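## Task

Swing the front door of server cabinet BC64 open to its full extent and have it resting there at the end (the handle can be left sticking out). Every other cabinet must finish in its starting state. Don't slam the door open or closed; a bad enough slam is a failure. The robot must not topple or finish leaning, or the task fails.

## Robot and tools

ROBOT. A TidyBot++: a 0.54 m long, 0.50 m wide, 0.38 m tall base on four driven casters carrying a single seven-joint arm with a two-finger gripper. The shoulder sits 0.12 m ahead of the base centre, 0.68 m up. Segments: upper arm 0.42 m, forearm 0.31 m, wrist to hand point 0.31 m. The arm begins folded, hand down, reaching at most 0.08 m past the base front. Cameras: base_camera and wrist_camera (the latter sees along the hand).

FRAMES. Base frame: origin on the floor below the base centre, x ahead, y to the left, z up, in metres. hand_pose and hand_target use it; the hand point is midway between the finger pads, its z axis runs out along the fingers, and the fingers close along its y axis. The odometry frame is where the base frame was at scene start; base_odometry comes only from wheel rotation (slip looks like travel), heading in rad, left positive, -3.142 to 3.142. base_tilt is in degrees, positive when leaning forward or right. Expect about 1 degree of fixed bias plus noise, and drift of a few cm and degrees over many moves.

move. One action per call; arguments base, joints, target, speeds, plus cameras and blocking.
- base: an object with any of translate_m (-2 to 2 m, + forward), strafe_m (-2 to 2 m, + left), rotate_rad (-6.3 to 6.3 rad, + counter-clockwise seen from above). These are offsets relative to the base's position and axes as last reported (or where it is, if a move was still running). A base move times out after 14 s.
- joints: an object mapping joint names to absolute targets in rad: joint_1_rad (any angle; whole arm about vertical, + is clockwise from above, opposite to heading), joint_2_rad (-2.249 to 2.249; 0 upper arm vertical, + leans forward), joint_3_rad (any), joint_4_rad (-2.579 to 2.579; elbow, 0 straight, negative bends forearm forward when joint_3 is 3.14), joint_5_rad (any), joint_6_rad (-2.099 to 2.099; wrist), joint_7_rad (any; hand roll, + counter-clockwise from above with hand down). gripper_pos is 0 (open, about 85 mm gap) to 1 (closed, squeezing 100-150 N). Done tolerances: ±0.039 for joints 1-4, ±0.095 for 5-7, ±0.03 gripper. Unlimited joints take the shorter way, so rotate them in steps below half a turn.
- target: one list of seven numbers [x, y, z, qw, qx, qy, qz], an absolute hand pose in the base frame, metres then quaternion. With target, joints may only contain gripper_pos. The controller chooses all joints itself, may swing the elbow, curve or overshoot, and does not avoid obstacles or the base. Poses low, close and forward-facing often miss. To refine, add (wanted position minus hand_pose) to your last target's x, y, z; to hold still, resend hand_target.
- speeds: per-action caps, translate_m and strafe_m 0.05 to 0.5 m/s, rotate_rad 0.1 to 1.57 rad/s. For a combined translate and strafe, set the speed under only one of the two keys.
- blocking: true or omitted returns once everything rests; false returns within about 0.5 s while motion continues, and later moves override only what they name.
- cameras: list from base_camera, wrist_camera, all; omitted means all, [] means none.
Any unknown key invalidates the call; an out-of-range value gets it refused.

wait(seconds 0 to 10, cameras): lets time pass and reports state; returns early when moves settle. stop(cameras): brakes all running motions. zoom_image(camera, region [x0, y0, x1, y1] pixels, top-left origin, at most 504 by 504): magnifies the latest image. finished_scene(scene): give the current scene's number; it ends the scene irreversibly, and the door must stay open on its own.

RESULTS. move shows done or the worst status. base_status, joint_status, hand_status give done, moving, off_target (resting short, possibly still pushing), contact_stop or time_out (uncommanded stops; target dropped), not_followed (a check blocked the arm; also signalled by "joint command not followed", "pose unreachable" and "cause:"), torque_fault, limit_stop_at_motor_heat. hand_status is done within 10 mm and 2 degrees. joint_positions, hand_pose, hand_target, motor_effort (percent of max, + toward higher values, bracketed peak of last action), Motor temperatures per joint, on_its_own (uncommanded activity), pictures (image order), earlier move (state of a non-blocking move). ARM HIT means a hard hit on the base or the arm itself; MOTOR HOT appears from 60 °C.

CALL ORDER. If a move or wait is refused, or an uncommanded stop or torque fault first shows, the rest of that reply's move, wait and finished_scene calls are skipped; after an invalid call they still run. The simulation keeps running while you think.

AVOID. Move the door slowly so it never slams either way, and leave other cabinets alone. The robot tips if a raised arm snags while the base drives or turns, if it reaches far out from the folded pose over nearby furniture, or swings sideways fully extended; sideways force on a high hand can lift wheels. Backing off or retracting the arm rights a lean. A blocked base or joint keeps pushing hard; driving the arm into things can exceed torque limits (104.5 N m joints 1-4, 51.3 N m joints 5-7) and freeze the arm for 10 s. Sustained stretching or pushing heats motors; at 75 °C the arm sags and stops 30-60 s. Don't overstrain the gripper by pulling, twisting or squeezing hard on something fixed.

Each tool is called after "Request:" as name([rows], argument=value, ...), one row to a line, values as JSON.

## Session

Request:
move()

Scene clock: 0.00 s.
Motor temperatures (°C): [29 29 27 30 34 35 34]
base_odometry: x=+0.000 y=+0.000 heading=+0.000
base_tilt: forward=+0.0 right=-0.1
base_status: not commanded
joint_positions: joint_1_rad=+0.037 joint_2_rad=-0.368 joint_3_rad=+3.100 joint_4_rad=-2.541 joint_5_rad=-0.011 joint_6_rad=-0.857 joint_7_rad=+1.536 gripper_pos=+0.000
joint_status: not commanded
motor_effort: joint_1_rad=-1 joint_2_rad=-1 joint_3_rad=+0 joint_4_rad=+14 joint_5_rad=+0 joint_6_rad=+2 joint_7_rad=+1
hand_pose: x=+0.2609 y=+0.0029 z=+0.5867 quat_wxyz=(+0.002, +0.998, -0.019, +0.056) (m; base frame)
hand_target: x=+0.2615 y=+0.0029 z=+0.5871 quat_wxyz=(+0.002, +0.998, -0.019, +0.056) (m; base frame)
hand_status: not commanded
pictures: base_camera, wrist_camera
Images, in order (width x height): base_camera 644x364, wrist_camera 644x476.

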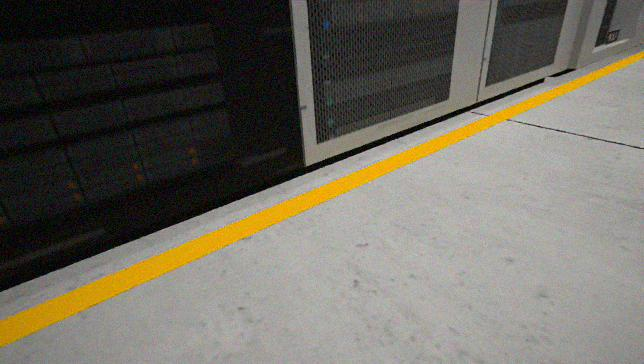

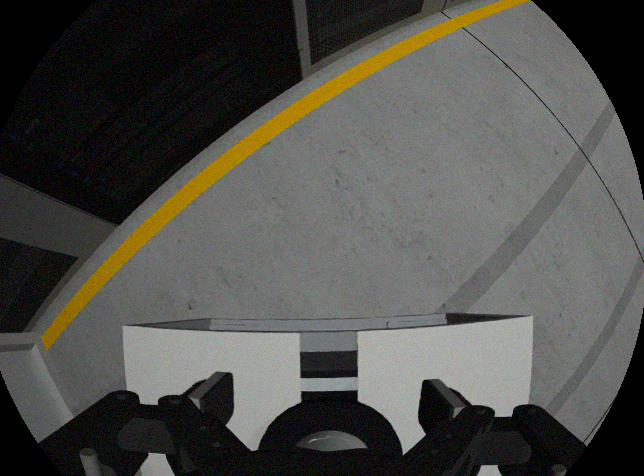

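Request:
move(joints={"joint_1_rad":0,"joint_2_rad":-0.343,"joint_3_rad":3.14,"joint_4_rad":-2.541,"joint_5_rad":0.04,"joint_6_rad":0.63,"joint_7_rad":1.588,"gripper_pos":0})

Request:
move(base={"rotate_rad":1.0})

Scene clock: 2.33 s.
Motor temperatures (°C): [29 29 27 30 34 35 34]
move: done
base_odometry: x=+0.000 y=+0.000 heading=+0.000
base_tilt: forward=+0.0 right=+0.0
base_status: not commanded
joint_positions: joint_1_rad=+0.027 joint_2_rad=-0.366 joint_3_rad=+3.123 joint_4_rad=-2.541 joint_5_rad=-0.011 joint_6_rad=+0.580 joint_7_rad=+1.545 gripper_pos=+0.000
joint_status: all done
motor_effort: joint_1_rad=-1(2) joint_2_rad=-6(7) joint_3_rad=+1(2) joint_4_rad=+18(19) joint_5_rad=+0(2) joint_6_rad=+9(10) joint_7_rad=+1(2)
hand_pose: x=+0.5383 y=-0.0033 z=+0.8885 quat_wxyz=(-0.004, +0.715, -0.016, +0.698) (m; base frame)
hand_target: x=+0.5432 y=+0.0094 z=+0.8943 quat_wxyz=(+0.009, +0.706, +0.027, +0.708) (m; base frame)
hand_status: not commanded
pictures: base_camera, wrist_camera
Images, in order (width x height): base_camera 644x364, wrist_camera 644x476.

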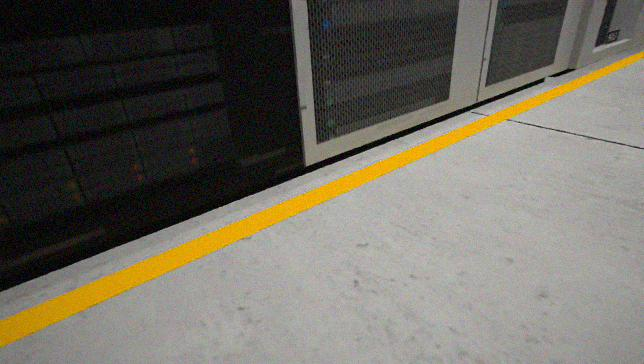

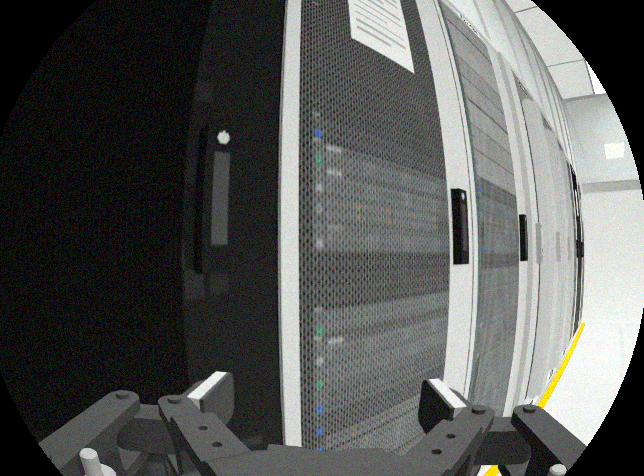

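Scene clock: 4.23 s.
Motor temperatures (°C): [29 29 27 30 34 35 34]
move: done
base_odometry: x=+0.000 y=+0.000 heading=+1.000
base_tilt: forward=+0.0 right=-0.1
base_status: done
joint_positions: joint_1_rad=+0.021 joint_2_rad=-0.366 joint_3_rad=+3.128 joint_4_rad=-2.541 joint_5_rad=-0.011 joint_6_rad=+0.581 joint_7_rad=+1.545 gripper_pos=+0.000
joint_status: not commanded
motor_effort: joint_1_rad=-1(2) joint_2_rad=-6(7) joint_3_rad=+0(2) joint_4_rad=+18(19) joint_5_rad=+1(1) joint_6_rad=+9(9) joint_7_rad=+1(1)
hand_pose: x=+0.5383 y=-0.0032 z=+0.8887 quat_wxyz=(-0.005, +0.715, -0.016, +0.699) (m; base frame)
hand_target: x=+0.5432 y=+0.0094 z=+0.8943 quat_wxyz=(+0.009, +0.706, +0.027, +0.708) (m; base frame)
hand_status: not commanded
pictures: base_camera, wrist_camera
Images, in order (width x height): base_camera 644x364, wrist_camera 644x476.

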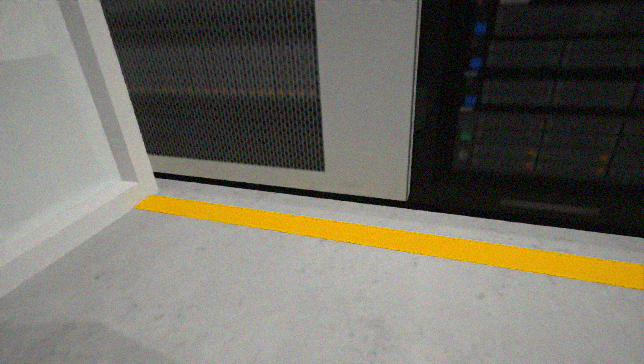

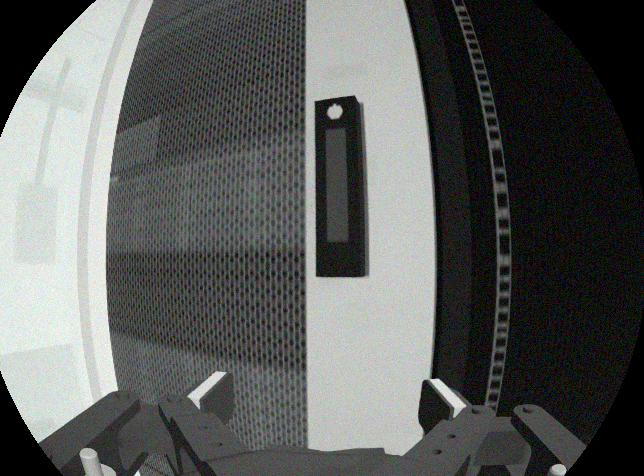

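Request:
move(joints={"joint_6_rad":1.2}, base={"translate_m":-0.3})

Request:
move(base={"rotate_rad":-1.0}, cameras=["wrist_camera"])

Request:
move(base={"rotate_rad":2.0}, cameras=["wrist_camera"])

Request:
move(base={"rotate_rad":1.6}, cameras=["wrist_camera"])

Scene clock: 6.60 s.
Motor temperatures (°C): [29 29 27 30 34 35 34]
move: done
base_odometry: x=-0.162 y=-0.253 heading=+1.000
base_tilt: forward=+0.0 right=-0.1
base_status: done
joint_positions: joint_1_rad=+0.021 joint_2_rad=-0.353 joint_3_rad=+3.128 joint_4_rad=-2.541 joint_5_rad=-0.011 joint_6_rad=+1.155 joint_7_rad=+1.545 gripper_pos=+0.000
joint_status: all done
motor_effort: joint_1_rad=-1(1) joint_2_rad=-5(9) joint_3_rad=+1(2) joint_4_rad=+17(21) joint_5_rad=+0(1) joint_6_rad=+8(10) joint_7_rad=+1(1)
hand_pose: x=+0.4970 y=-0.0034 z=+1.0543 quat_wxyz=(-0.006, +0.494, -0.012, +0.870) (m; base frame)
hand_target: x=+0.4934 y=+0.0137 z=+1.0621 quat_wxyz=(+0.004, +0.478, +0.025, +0.878) (m; base frame)
hand_status: not commanded
pictures: base_camera, wrist_camera
Images, in order (width x height): base_camera 644x364, wrist_camera 644x476.

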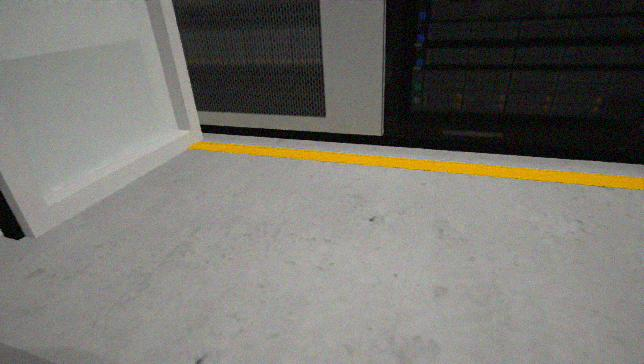

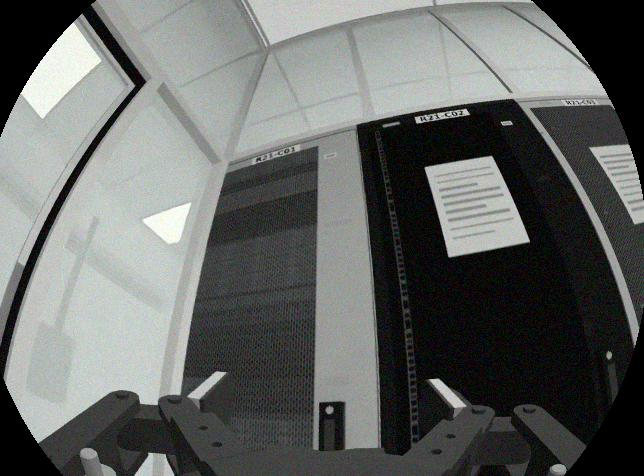

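Scene clock: 8.47 s.
Motor temperatures (°C): [29 29 27 30 34 35 34]
move: done
base_odometry: x=-0.162 y=-0.253 heading=+0.001
base_tilt: forward=+0.0 right=+0.0
base_status: done
joint_positions: joint_1_rad=+0.021 joint_2_rad=-0.353 joint_3_rad=+3.132 joint_4_rad=-2.541 joint_5_rad=-0.011 joint_6_rad=+1.155 joint_7_rad=+1.545 gripper_pos=+0.000
joint_status: not commanded
motor_effort: joint_1_rad=-1(2) joint_2_rad=-5(6) joint_3_rad=+1(2) joint_4_rad=+17(18) joint_5_rad=+1(1) joint_6_rad=+7(8) joint_7_rad=+1(1)
hand_pose: x=+0.4970 y=-0.0052 z=+1.0543 quat_wxyz=(-0.005, +0.493, -0.013, +0.870) (m; base frame)
hand_target: x=+0.4934 y=+0.0137 z=+1.0621 quat_wxyz=(+0.004, +0.478, +0.025, +0.878) (m; base frame)
hand_status: not commanded
pictures: wrist_camera
Images, in order (width x height): wrist_camera 644x476.

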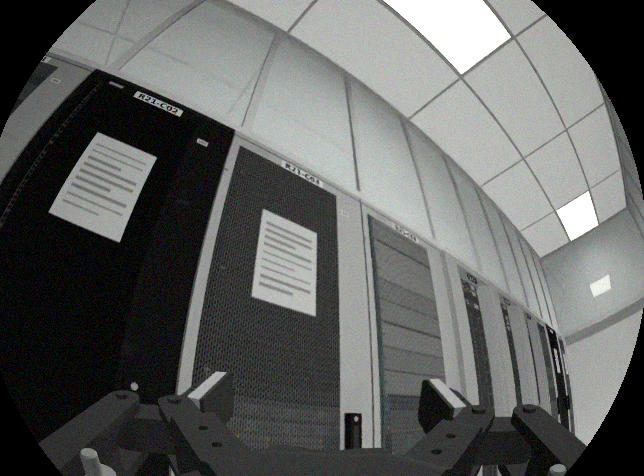

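Scene clock: 11.27 s.
Motor temperatures (°C): [29 29 27 30 34 35 34]
move: done
base_odometry: x=-0.162 y=-0.253 heading=+2.000
base_tilt: forward=+0.0 right=-0.1
base_status: done
joint_positions: joint_1_rad=+0.019 joint_2_rad=-0.353 joint_3_rad=+3.134 joint_4_rad=-2.541 joint_5_rad=-0.011 joint_6_rad=+1.155 joint_7_rad=+1.545 gripper_pos=+0.000
joint_status: not commanded
motor_effort: joint_1_rad=-1(2) joint_2_rad=-5(7) joint_3_rad=+1(3) joint_4_rad=+17(18) joint_5_rad=+1(2) joint_6_rad=+7(8) joint_7_rad=+1(1)
hand_pose: x=+0.4971 y=-0.0055 z=+1.0543 quat_wxyz=(-0.005, +0.493, -0.014, +0.870) (m; base frame)
hand_target: x=+0.4934 y=+0.0137 z=+1.0621 quat_wxyz=(+0.004, +0.478, +0.025, +0.878) (m; base frame)
hand_status: not commanded
pictures: wrist_camera
Images, in order (width x height): wrist_camera 644x476.

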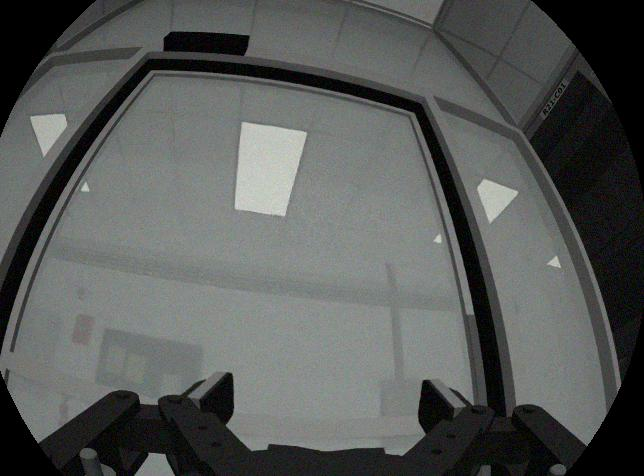

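Scene clock: 13.57 s.
Motor temperatures (°C): [29 29 27 30 34 35 34]
move: done
base_odometry: x=-0.162 y=-0.253 heading=-2.683
base_tilt: forward=+0.0 right=-0.1
base_status: done
joint_positions: joint_1_rad=+0.018 joint_2_rad=-0.353 joint_3_rad=+3.135 joint_4_rad=-2.541 joint_5_rad=-0.011 joint_6_rad=+1.155 joint_7_rad=+1.545 gripper_pos=+0.000
joint_status: not commanded
motor_effort: joint_1_rad=-1(2) joint_2_rad=-5(7) joint_3_rad=+0(2) joint_4_rad=+17(18) joint_5_rad=+1(1) joint_6_rad=+8(9) joint_7_rad=+1(1)
hand_pose: x=+0.4971 y=-0.0053 z=+1.0544 quat_wxyz=(-0.005, +0.493, -0.014, +0.870) (m; base frame)
hand_target: x=+0.4934 y=+0.0137 z=+1.0621 quat_wxyz=(+0.004, +0.478, +0.025, +0.878) (m; base frame)
hand_status: not commanded
pictures: wrist_camera
Images, in order (width x height): wrist_camera 644x476.

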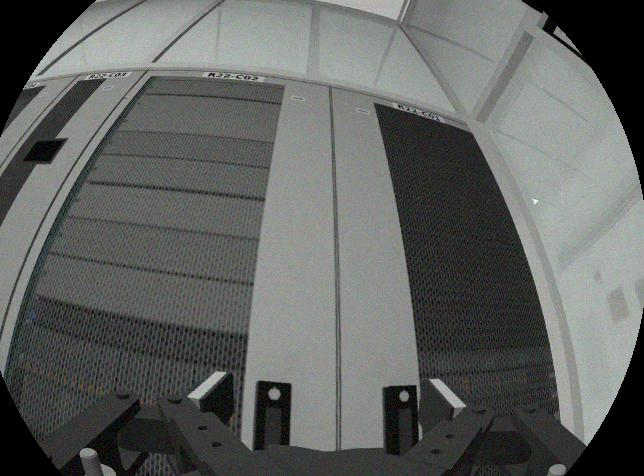

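Request:
zoom_image(camera="wrist_camera", region=[280, 85, 380, 125])

Request:
move(base={"rotate_rad":0.6}, cameras=["wrist_camera"])

Scaled by 5.040.

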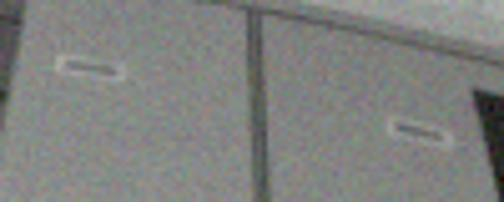

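Scene clock: 15.60 s.
Motor temperatures (°C): [29 29 27 30 34 35 34]
move: done
base_odometry: x=-0.162 y=-0.253 heading=-2.084
base_tilt: forward=+0.1 right=-0.1
base_status: done
joint_positions: joint_1_rad=+0.017 joint_2_rad=-0.353 joint_3_rad=+3.135 joint_4_rad=-2.541 joint_5_rad=-0.011 joint_6_rad=+1.155 joint_7_rad=+1.545 gripper_pos=+0.000
joint_status: not commanded
motor_effort: joint_1_rad=-1(2) joint_2_rad=-5(6) joint_3_rad=+1(2) joint_4_rad=+17(18) joint_5_rad=+1(2) joint_6_rad=+7(8) joint_7_rad=+1(1)
hand_pose: x=+0.4971 y=-0.0052 z=+1.0544 quat_wxyz=(-0.005, +0.493, -0.014, +0.870) (m; base frame)
hand_target: x=+0.4934 y=+0.0137 z=+1.0621 quat_wxyz=(+0.004, +0.478, +0.025, +0.878) (m; base frame)
hand_status: not commanded
pictures: wrist_camera
Images, in order (width x height): wrist_camera 644x476.

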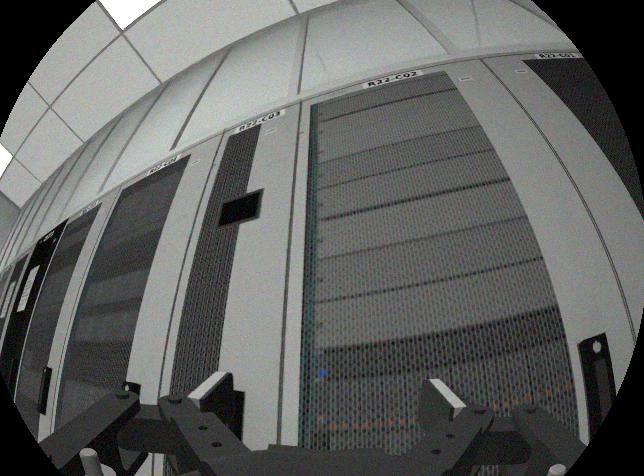

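Request:
move(joints={"joint_1_rad":0,"joint_2_rad":-0.2,"joint_3_rad":3.14,"joint_4_rad":-0.6,"joint_5_rad":0.04,"joint_6_rad":-0.8,"joint_7_rad":1.588}, cameras=["wrist_camera"])

Scene clock: 19.93 s.
Motor temperatures (°C): [29 29 27 30 34 35 34]
move: done
base_odometry: x=-0.162 y=-0.253 heading=-2.084
base_tilt: forward=+0.0 right=-0.1
base_status: not commanded
joint_positions: joint_1_rad=+0.017 joint_2_rad=-0.225 joint_3_rad=+3.135 joint_4_rad=-0.631 joint_5_rad=-0.011 joint_6_rad=-0.760 joint_7_rad=+1.545 gripper_pos=+0.000
joint_status: all done
motor_effort: joint_1_rad=-1(3) joint_2_rad=-3(12) joint_3_rad=+1(3) joint_4_rad=+11(22) joint_5_rad=+0(2) joint_6_rad=+8(9) joint_7_rad=+1(2)
hand_pose: x=+0.4353 y=+0.0015 z=+1.5035 quat_wxyz=(-0.011, +0.550, -0.008, +0.835) (m; base frame)
hand_target: x=+0.4478 y=-0.0068 z=+1.4966 quat_wxyz=(+0.026, +0.565, +0.001, +0.825) (m; base frame)
hand_status: not commanded
pictures: wrist_camera
Images, in order (width x height): wrist_camera 644x476.

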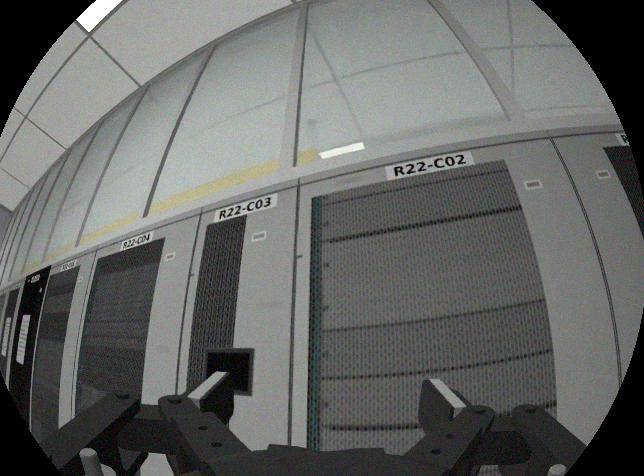

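Request:
zoom_image(camera="wrist_camera", region=[510, 160, 630, 210])

Request:
zoom_image(camera="wrist_camera", region=[230, 220, 290, 250])

Request:
zoom_image(camera="wrist_camera", region=[150, 240, 200, 270])

Scaled by 4.200.

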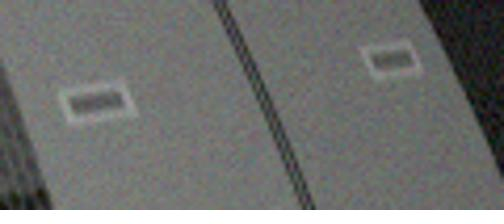

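Scaled by 8.400.

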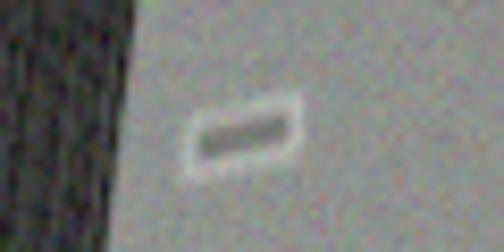

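Scaled by 10.080.

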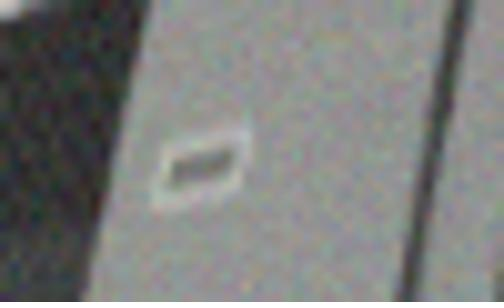

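Request:
move(base={"rotate_rad":-0.35}, cameras=[])

Request:
move(base={"translate_m":0.3}, speeds={"translate_m":0.3})

Scene clock: 22.10 s.
Motor temperatures (°C): [29 29 27 30 34 35 34]
move: done
base_odometry: x=-0.162 y=-0.253 heading=-2.433
base_tilt: forward=+0.0 right=-0.1
base_status: done
joint_positions: joint_1_rad=+0.017 joint_2_rad=-0.224 joint_3_rad=+3.135 joint_4_rad=-0.631 joint_5_rad=-0.011 joint_6_rad=-0.761 joint_7_rad=+1.545 gripper_pos=+0.000
joint_status: not commanded
motor_effort: joint_1_rad=-1(2) joint_2_rad=-4(4) joint_3_rad=+1(2) joint_4_rad=+11(12) joint_5_rad=+0(1) joint_6_rad=+8(9) joint_7_rad=+1(1)
hand_pose: x=+0.4363 y=+0.0013 z=+1.5027 quat_wxyz=(-0.011, +0.551, -0.009, +0.834) (m; base frame)
hand_target: x=+0.4478 y=-0.0068 z=+1.4966 quat_wxyz=(+0.026, +0.565, +0.001, +0.825) (m; base frame)
hand_status: not commanded
pictures: none
No camera images: "cameras" was empty.

Scene clock: 23.93 s.
Motor temperatures (°C): [29 29 27 30 34 35 34]
move: done
base_odometry: x=-0.390 y=-0.448 heading=-2.432
base_tilt: forward=+0.1 right=-0.1
base_status: done
joint_positions: joint_1_rad=+0.017 joint_2_rad=-0.200 joint_3_rad=+3.135 joint_4_rad=-0.624 joint_5_rad=-0.011 joint_6_rad=-0.765 joint_7_rad=+1.545 gripper_pos=+0.000
joint_status: not commanded
motor_effort: joint_1_rad=-1(1) joint_2_rad=-4(10) joint_3_rad=+1(2) joint_4_rad=+11(13) joint_5_rad=+0(1) joint_6_rad=+9(10) joint_7_rad=+1(1)
hand_pose: x=+0.4535 y=+0.0010 z=+1.4968 quat_wxyz=(-0.011, +0.560, -0.009, +0.828) (m; base frame)
hand_target: x=+0.4478 y=-0.0068 z=+1.4966 quat_wxyz=(+0.026, +0.565, +0.001, +0.825) (m; base frame)
hand_status: not commanded
pictures: base_camera, wrist_camera
Images, in order (width x height): base_camera 644x364, wrist_camera 644x476.

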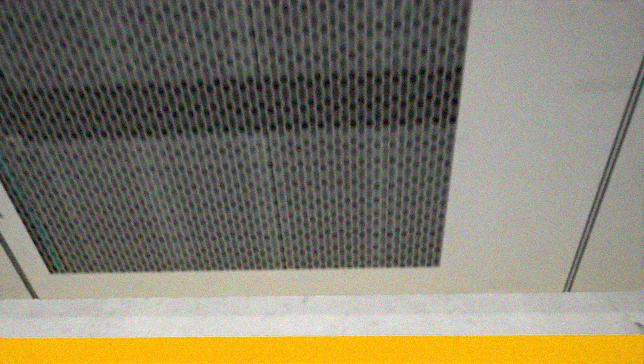

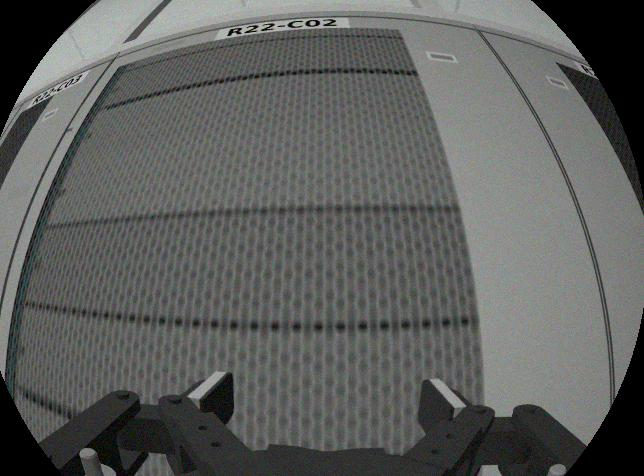

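Request:
zoom_image(camera="wrist_camera", region=[415, 40, 475, 75])

Request:
zoom_image(camera="wrist_camera", region=[540, 65, 580, 95])

Scaled by 8.400.

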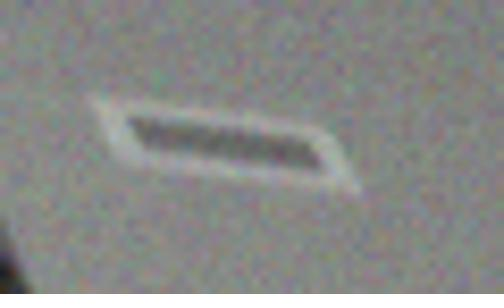

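Scaled by 12.600.

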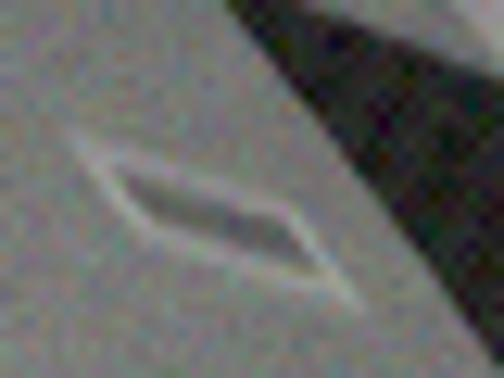

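Request:
move(base={"translate_m":-0.35}, cameras=[])

Request:
move(base={"rotate_rad":1.57}, cameras=["base_camera","wrist_camera"])

Scene clock: 27.20 s.
Motor temperatures (°C): [29 29 27 30 34 35 34]
move: done
base_odometry: x=-0.125 y=-0.220 heading=-2.431
base_tilt: forward=+0.0 right=-0.1
base_status: done
joint_positions: joint_1_rad=+0.017 joint_2_rad=-0.211 joint_3_rad=+3.136 joint_4_rad=-0.617 joint_5_rad=-0.010 joint_6_rad=-0.767 joint_7_rad=+1.545 gripper_pos=+0.000
joint_status: not commanded
motor_effort: joint_1_rad=-1(2) joint_2_rad=-4(11) joint_3_rad=+2(7) joint_4_rad=+10(14) joint_5_rad=+0(2) joint_6_rad=+8(9) joint_7_rad=+1(1)
hand_pose: x=+0.4421 y=+0.0009 z=+1.5025 quat_wxyz=(-0.011, +0.554, -0.009, +0.833) (m; base frame)
hand_target: x=+0.4478 y=-0.0068 z=+1.4966 quat_wxyz=(+0.026, +0.565, +0.001, +0.825) (m; base frame)
hand_status: not commanded
pictures: none
No camera images: "cameras" was empty.

Scene clock: 29.50 s.
Motor temperatures (°C): [29 29 27 30 34 35 34]
move: done
base_odometry: x=-0.125 y=-0.220 heading=-0.862
base_tilt: forward=+0.0 right=+0.0
base_status: done
joint_positions: joint_1_rad=+0.017 joint_2_rad=-0.211 joint_3_rad=+3.136 joint_4_rad=-0.617 joint_5_rad=-0.010 joint_6_rad=-0.767 joint_7_rad=+1.545 gripper_pos=+0.000
joint_status: not commanded
motor_effort: joint_1_rad=-1(2) joint_2_rad=-4(7) joint_3_rad=+0(2) joint_4_rad=+11(13) joint_5_rad=+0(1) joint_6_rad=+8(9) joint_7_rad=+1(1)
hand_pose: x=+0.4423 y=+0.0009 z=+1.5024 quat_wxyz=(-0.011, +0.554, -0.009, +0.833) (m; base frame)
hand_target: x=+0.4478 y=-0.0068 z=+1.4966 quat_wxyz=(+0.026, +0.565, +0.001, +0.825) (m; base frame)
hand_status: not commanded
pictures: base_camera, wrist_camera
Images, in order (width x height): base_camera 644x364, wrist_camera 644x476.

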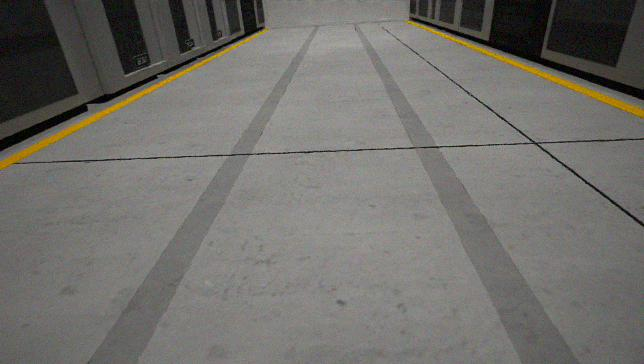

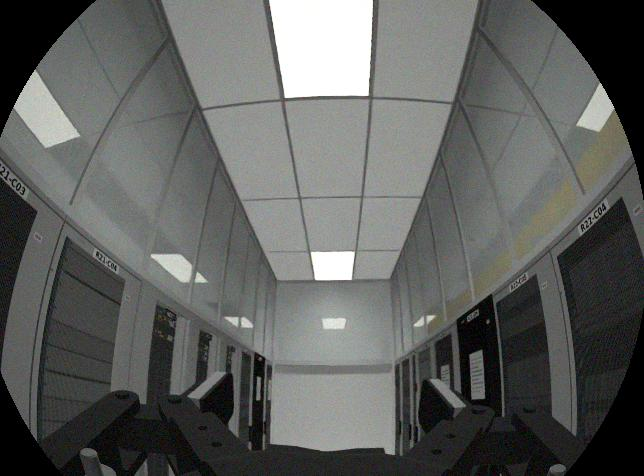

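Request:
zoom_image(camera="base_camera", region=[120, 10, 260, 90])

Request:
zoom_image(camera="wrist_camera", region=[130, 290, 290, 410])

Request:
zoom_image(camera="wrist_camera", region=[390, 260, 560, 410])

Scaled by 3.600.

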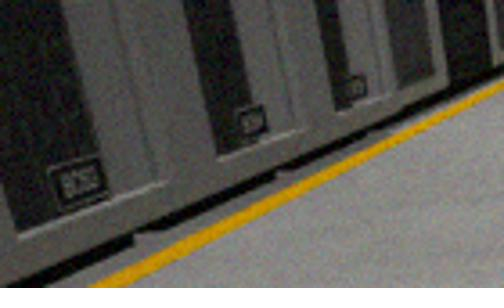

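Scaled by 3.150.

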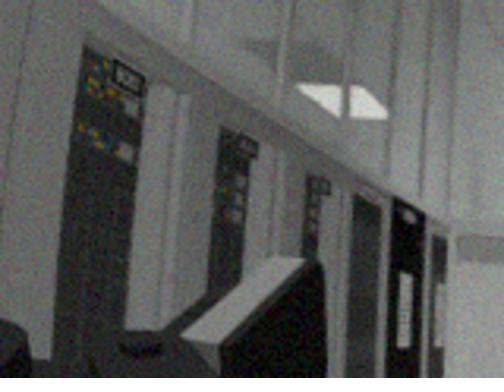

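Scaled by 2.965.

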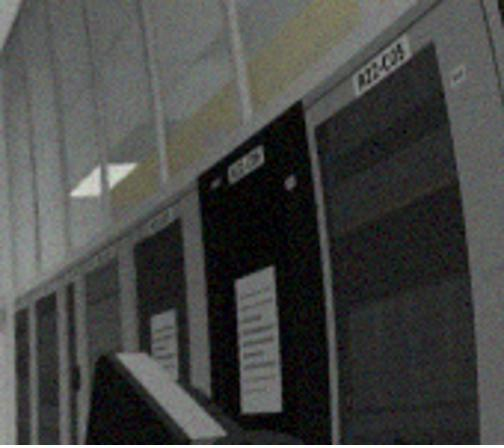

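Request:
move(base={"translate_m":1.4}, joints={"joint_1_rad":0,"joint_2_rad":-0.343,"joint_3_rad":3.14,"joint_4_rad":-2.541,"joint_5_rad":0.04,"joint_6_rad":0.8,"joint_7_rad":1.588}, cameras=["base_camera"])

Request:
move(base={"rotate_rad":1.2})

Scene clock: 34.10 s.
Motor temperatures (°C): [29 29 27 30 34 35 34]
move: done
base_odometry: x=+0.787 y=-1.282 heading=-0.861
base_tilt: forward=+0.0 right=-0.1
base_status: done
joint_positions: joint_1_rad=+0.017 joint_2_rad=-0.323 joint_3_rad=+3.136 joint_4_rad=-2.517 joint_5_rad=-0.010 joint_6_rad=+0.750 joint_7_rad=+1.545 gripper_pos=+0.000
joint_status: all done
motor_effort: joint_1_rad=-1(2) joint_2_rad=-7(15) joint_3_rad=+0(2) joint_4_rad=+18(23) joint_5_rad=+1(2) joint_6_rad=+8(10) joint_7_rad=+1(2)
hand_pose: x=+0.5495 y=-0.0054 z=+0.9366 quat_wxyz=(-0.005, +0.661, -0.017, +0.750) (m; base frame)
hand_target: x=+0.5385 y=+0.0110 z=+0.9469 quat_wxyz=(+0.008, +0.643, +0.026, +0.765) (m; base frame)
hand_status: not commanded
pictures: base_camera
Images, in order (width x height): base_camera 644x364.

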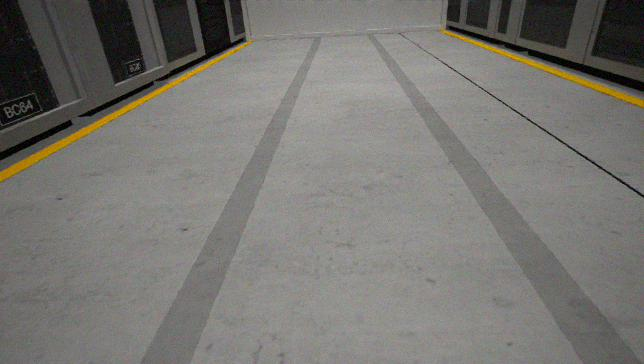

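Scene clock: 36.13 s.
Motor temperatures (°C): [29 29 27 30 34 35 34]
move: done
base_odometry: x=+0.787 y=-1.282 heading=+0.339
base_tilt: forward=+0.0 right=+0.0
base_status: done
joint_positions: joint_1_rad=+0.016 joint_2_rad=-0.323 joint_3_rad=+3.136 joint_4_rad=-2.517 joint_5_rad=-0.010 joint_6_rad=+0.751 joint_7_rad=+1.545 gripper_pos=+0.000
joint_status: not commanded
motor_effort: joint_1_rad=-1(2) joint_2_rad=-7(8) joint_3_rad=+1(2) joint_4_rad=+18(19) joint_5_rad=+1(1) joint_6_rad=+8(9) joint_7_rad=+1(1)
hand_pose: x=+0.5494 y=-0.0049 z=+0.9369 quat_wxyz=(-0.006, +0.660, -0.016, +0.751) (m; base frame)
hand_target: x=+0.5385 y=+0.0110 z=+0.9469 quat_wxyz=(+0.008, +0.643, +0.026, +0.765) (m; base frame)
hand_status: not commanded
pictures: base_camera, wrist_camera
Images, in order (width x height): base_camera 644x364, wrist_camera 644x476.

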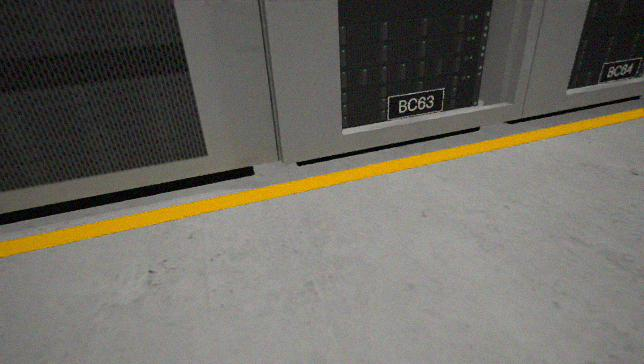

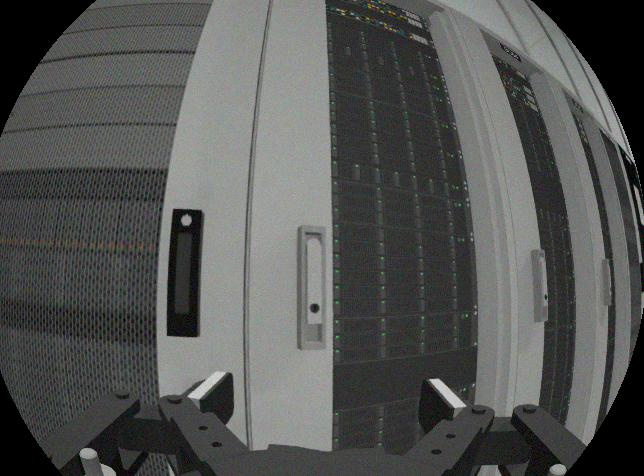

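Request:
move(base={"strafe_m":-0.75}, cameras=[])

Request:
move(base={"rotate_rad":0.38})

Scene clock: 39.43 s.
Motor temperatures (°C): [29 29 27 30 34 35 34]
move: done
base_odometry: x=+1.037 y=-1.990 heading=+0.339
base_tilt: forward=+0.1 right=+0.0
base_status: done
joint_positions: joint_1_rad=+0.016 joint_2_rad=-0.323 joint_3_rad=+3.136 joint_4_rad=-2.517 joint_5_rad=-0.010 joint_6_rad=+0.751 joint_7_rad=+1.545 gripper_pos=+0.000
joint_status: not commanded
motor_effort: joint_1_rad=-1(2) joint_2_rad=-7(8) joint_3_rad=+1(3) joint_4_rad=+18(19) joint_5_rad=+0(1) joint_6_rad=+9(9) joint_7_rad=+1(1)
hand_pose: x=+0.5493 y=-0.0049 z=+0.9369 quat_wxyz=(-0.006, +0.660, -0.016, +0.751) (m; base frame)
hand_target: x=+0.5385 y=+0.0110 z=+0.9469 quat_wxyz=(+0.008, +0.643, +0.026, +0.765) (m; base frame)
hand_status: not commanded
pictures: none
No camera images: "cameras" was empty.

Scene clock: 40.70 s.
Motor temperatures (°C): [29 29 27 30 34 35 34]
move: done
base_odometry: x=+1.037 y=-1.990 heading=+0.719
base_tilt: forward=+0.0 right=-0.1
base_status: done
joint_positions: joint_1_rad=+0.015 joint_2_rad=-0.323 joint_3_rad=+3.136 joint_4_rad=-2.517 joint_5_rad=-0.010 joint_6_rad=+0.751 joint_7_rad=+1.545 gripper_pos=+0.000
joint_status: not commanded
motor_effort: joint_1_rad=-1(2) joint_2_rad=-7(8) joint_3_rad=+1(2) joint_4_rad=+18(19) joint_5_rad=+1(1) joint_6_rad=+9(10) joint_7_rad=+1(1)
hand_pose: x=+0.5493 y=-0.0045 z=+0.9369 quat_wxyz=(-0.006, +0.660, -0.016, +0.751) (m; base frame)
hand_target: x=+0.5385 y=+0.0110 z=+0.9469 quat_wxyz=(+0.008, +0.643, +0.026, +0.765) (m; base frame)
hand_status: not commanded
pictures: base_camera, wrist_camera
Images, in order (width x height): base_camera 644x364, wrist_camera 644x476.

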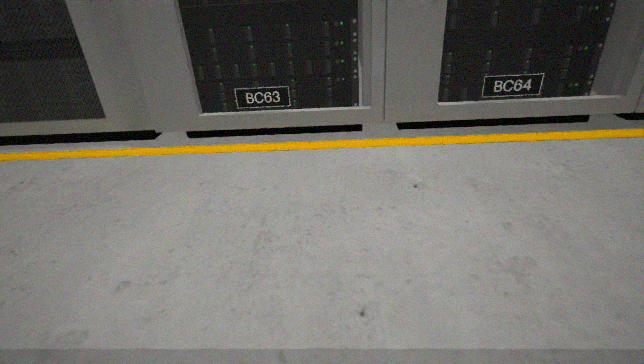

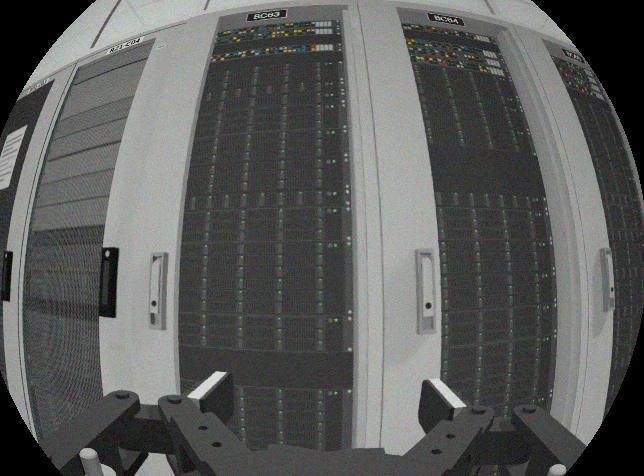

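Request:
move(base={"strafe_m":-0.3,"rotate_rad":0.06}, joints={"joint_6_rad":0.63})

Scene clock: 43.10 s.
Motor temperatures (°C): [29 29 27 30 34 35 34]
move: done
base_odometry: x=+1.234 y=-2.216 heading=+0.780
base_tilt: forward=+0.0 right=-0.1
base_status: done
joint_positions: joint_1_rad=+0.014 joint_2_rad=-0.327 joint_3_rad=+3.139 joint_4_rad=-2.527 joint_5_rad=-0.010 joint_6_rad=+0.629 joint_7_rad=+1.545 gripper_pos=+0.000
joint_status: all done
motor_effort: joint_1_rad=-1(2) joint_2_rad=-7(9) joint_3_rad=+1(3) joint_4_rad=+18(20) joint_5_rad=+1(1) joint_6_rad=+9(10) joint_7_rad=+1(1)
hand_pose: x=+0.5493 y=-0.0051 z=+0.8948 quat_wxyz=(-0.006, +0.707, -0.018, +0.707) (m; base frame)
hand_target: x=+0.5432 y=+0.0094 z=+0.8943 quat_wxyz=(+0.009, +0.706, +0.027, +0.708) (m; base frame)
hand_status: not commanded
pictures: base_camera, wrist_camera
Images, in order (width x height): base_camera 644x364, wrist_camera 644x476.

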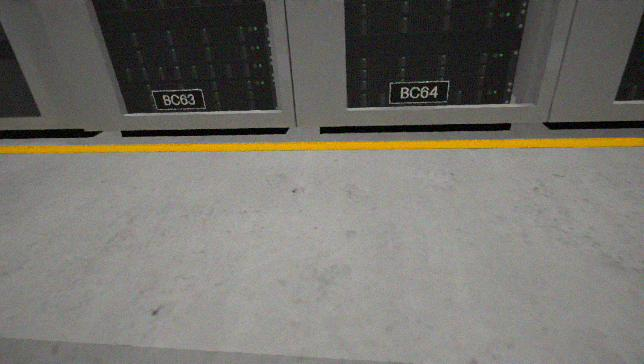

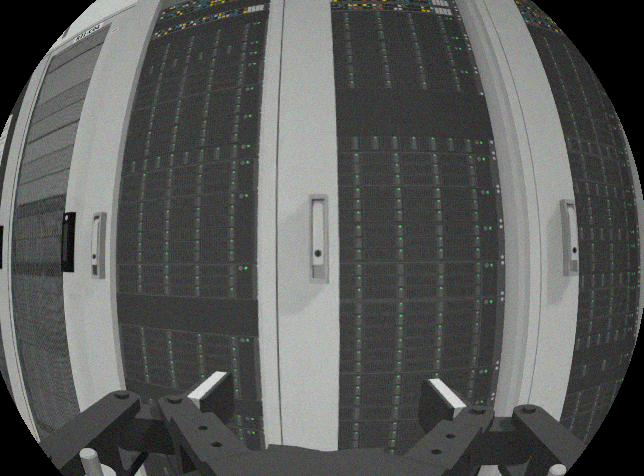

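Request:
zoom_image(camera="wrist_camera", region=[270, 180, 370, 295])

Request:
move(base={"translate_m":0.2}, speeds={"translate_m":0.2})

Request:
zoom_image(camera="wrist_camera", region=[250, 150, 390, 310])

Scaled by 4.383.

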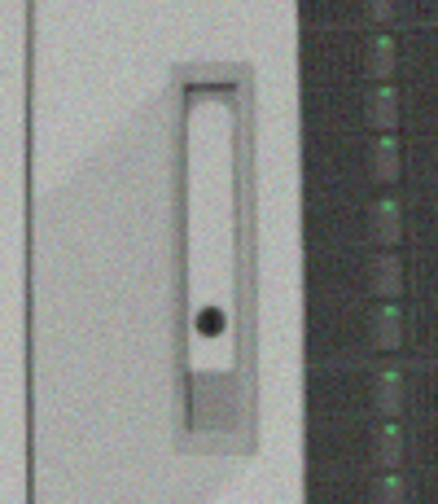

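Scene clock: 45.20 s.
Motor temperatures (°C): [29 29 27 30 34 35 34]
move: done
base_odometry: x=+1.377 y=-2.075 heading=+0.780
base_tilt: forward=+0.0 right=+0.0
base_status: done
joint_positions: joint_1_rad=+0.014 joint_2_rad=-0.334 joint_3_rad=+3.139 joint_4_rad=-2.527 joint_5_rad=-0.010 joint_6_rad=+0.629 joint_7_rad=+1.545 gripper_pos=+0.000
joint_status: not commanded
motor_effort: joint_1_rad=-1(2) joint_2_rad=-7(10) joint_3_rad=+1(1) joint_4_rad=+18(19) joint_5_rad=+0(1) joint_6_rad=+9(10) joint_7_rad=+1(1)
hand_pose: x=+0.5477 y=-0.0050 z=+0.8977 quat_wxyz=(-0.006, +0.705, -0.018, +0.709) (m; base frame)
hand_target: x=+0.5432 y=+0.0094 z=+0.8943 quat_wxyz=(+0.009, +0.706, +0.027, +0.708) (m; base frame)
hand_status: not commanded
pictures: base_camera, wrist_camera
Images, in order (width x height): base_camera 644x364, wrist_camera 644x476.

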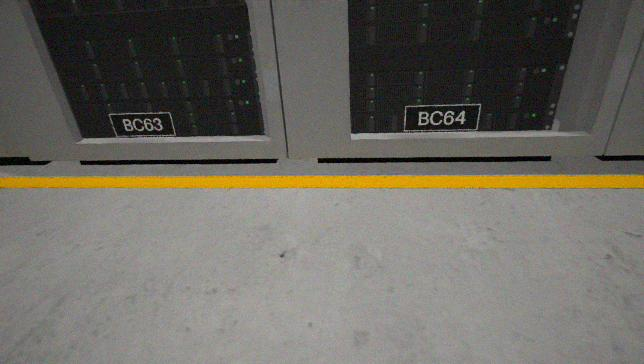

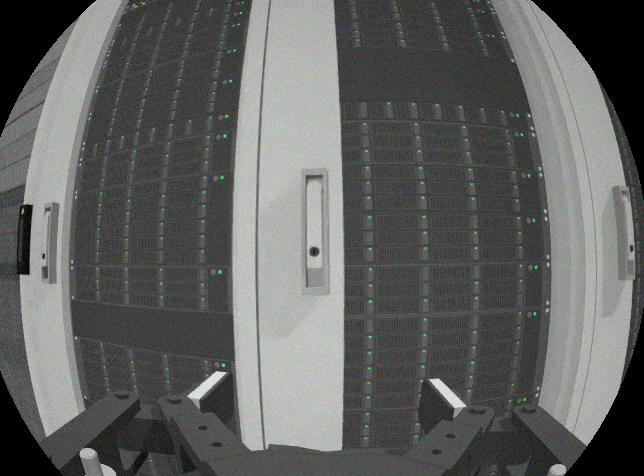

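Scaled by 3.150.

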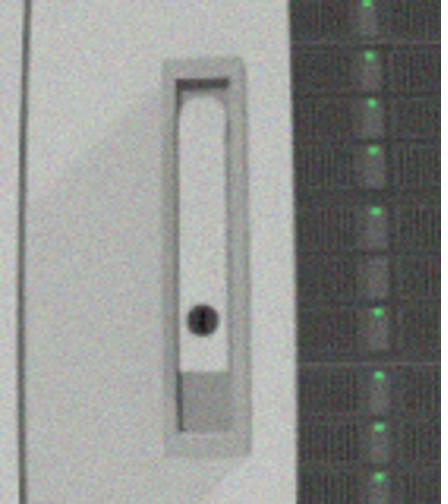

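Request:
move(joints={"joint_1_rad":-0.05,"joint_2_rad":-0.415,"joint_3_rad":3.14,"joint_4_rad":-1.93,"joint_5_rad":0.04,"joint_6_rad":0.0,"joint_7_rad":1.588}, cameras=["wrist_camera"])

Scene clock: 48.80 s.
Motor temperatures (°C): [29 29 27 30 34 35 34]
move: done
base_odometry: x=+1.377 y=-2.075 heading=+0.780
base_tilt: forward=+0.0 right=-0.1
base_status: not commanded
joint_positions: joint_1_rad=-0.022 joint_2_rad=-0.394 joint_3_rad=+3.139 joint_4_rad=-1.963 joint_5_rad=-0.010 joint_6_rad=+0.040 joint_7_rad=+1.545 gripper_pos=+0.000
joint_status: all done
motor_effort: joint_1_rad=-1(2) joint_2_rad=-8(9) joint_3_rad=+0(2) joint_4_rad=+22(22) joint_5_rad=+0(2) joint_6_rad=+8(10) joint_7_rad=+1(2)
hand_pose: x=+0.5824 y=+0.0132 z=+1.0842 quat_wxyz=(-0.021, +0.692, -0.004, +0.722) (m; base frame)
hand_target: x=+0.5733 y=+0.0250 z=+1.1017 quat_wxyz=(+0.002, +0.686, +0.038, +0.727) (m; base frame)
hand_status: not commanded
pictures: wrist_camera
Images, in order (width x height): wrist_camera 644x476.

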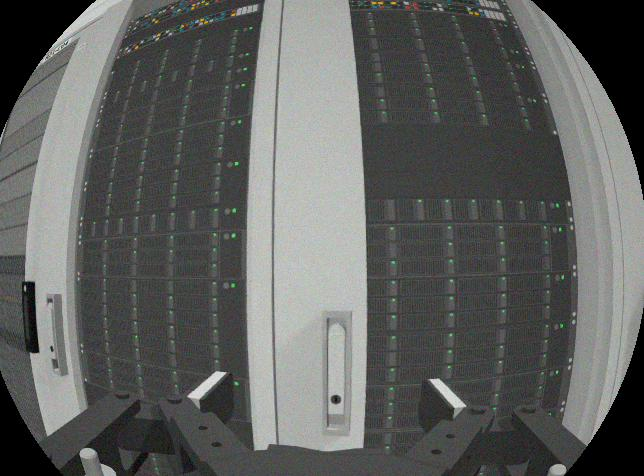

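Request:
move(joints={"joint_1_rad":-0.01,"joint_2_rad":0.76,"joint_3_rad":3.16,"joint_4_rad":-1.9,"joint_5_rad":0.07,"joint_6_rad":1.88,"joint_7_rad":0.0,"gripper_pos":0})

Request:
zoom_image(camera="wrist_camera", region=[220, 250, 460, 476])

Scene clock: 53.53 s.
Motor temperatures (°C): [29 29 27 30 34 35 34]
move: done
base_odometry: x=+1.377 y=-2.075 heading=+0.780
base_tilt: forward=+0.0 right=-0.1
base_status: not commanded
joint_positions: joint_1_rad=-0.022 joint_2_rad=+0.731 joint_3_rad=+3.142 joint_4_rad=-1.932 joint_5_rad=-0.004 joint_6_rad=+1.829 joint_7_rad=+0.046 gripper_pos=+0.000
joint_status: all done
motor_effort: joint_1_rad=-1(3) joint_2_rad=-37(39) joint_3_rad=+0(2) joint_4_rad=+11(22) joint_5_rad=+0(2) joint_6_rad=+7(9) joint_7_rad=+1(2)
hand_pose: x=+0.7749 y=+0.0147 z=+0.9254 quat_wxyz=(-0.638, +0.295, -0.277, +0.655) (m; base frame)
hand_target: x=+0.7730 y=+0.0230 z=+0.9287 quat_wxyz=(-0.667, +0.291, -0.246, +0.640) (m; base frame)
hand_status: not commanded
pictures: base_camera, wrist_camera
Images, in order (width x height): base_camera 644x364, wrist_camera 644x476.

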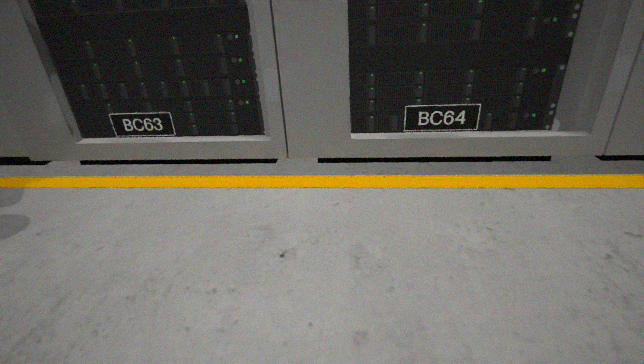

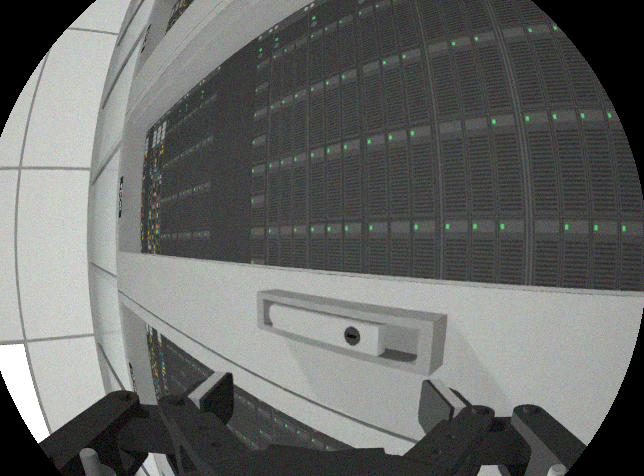

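Scaled by 2.100.

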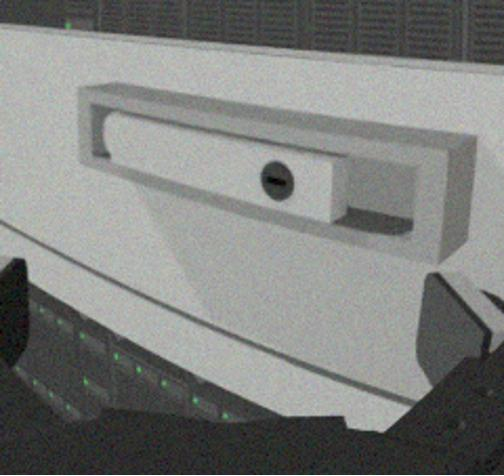

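Request:
move(joints={"joint_1_rad":0.02,"joint_4_rad":-1.87}, base={"translate_m":0.07}, speeds={"translate_m":0.1}, cameras=["wrist_camera"])

Request:
zoom_image(camera="wrist_camera", region=[220, 250, 480, 476])

Scene clock: 55.83 s.
Motor temperatures (°C): [29 29 27 30 34 35 34]
move: done
base_odometry: x=+1.427 y=-2.026 heading=+0.779
base_tilt: forward=+0.1 right=-0.1
base_status: done
joint_positions: joint_1_rad=-0.001 joint_2_rad=+0.733 joint_3_rad=+3.147 joint_4_rad=-1.896 joint_5_rad=-0.001 joint_6_rad=+1.835 joint_7_rad=+0.044 gripper_pos=+0.000
joint_status: all done
motor_effort: joint_1_rad=-1(2) joint_2_rad=-37(40) joint_3_rad=+0(1) joint_4_rad=+11(13) joint_5_rad=+0(1) joint_6_rad=+6(8) joint_7_rad=+1(2)
hand_pose: x=+0.7768 y=+0.0000 z=+0.9387 quat_wxyz=(-0.636, +0.280, -0.267, +0.668) (m; base frame)
hand_target: x=+0.7749 y=+0.0035 z=+0.9397 quat_wxyz=(-0.661, +0.278, -0.240, +0.655) (m; base frame)
hand_status: not commanded
pictures: wrist_camera
Images, in order (width x height): wrist_camera 644x476.

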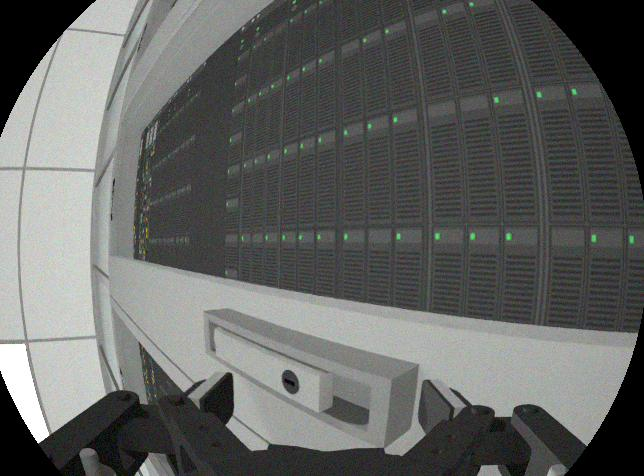

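Scaled by 1.938.

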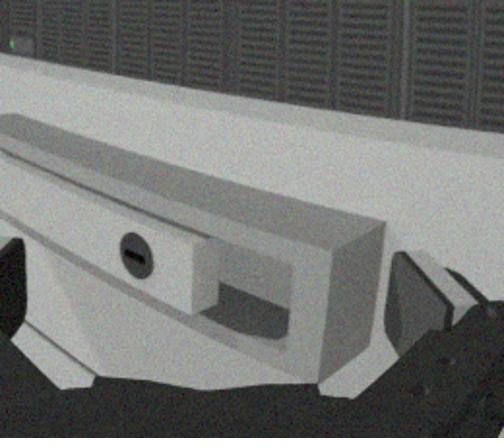

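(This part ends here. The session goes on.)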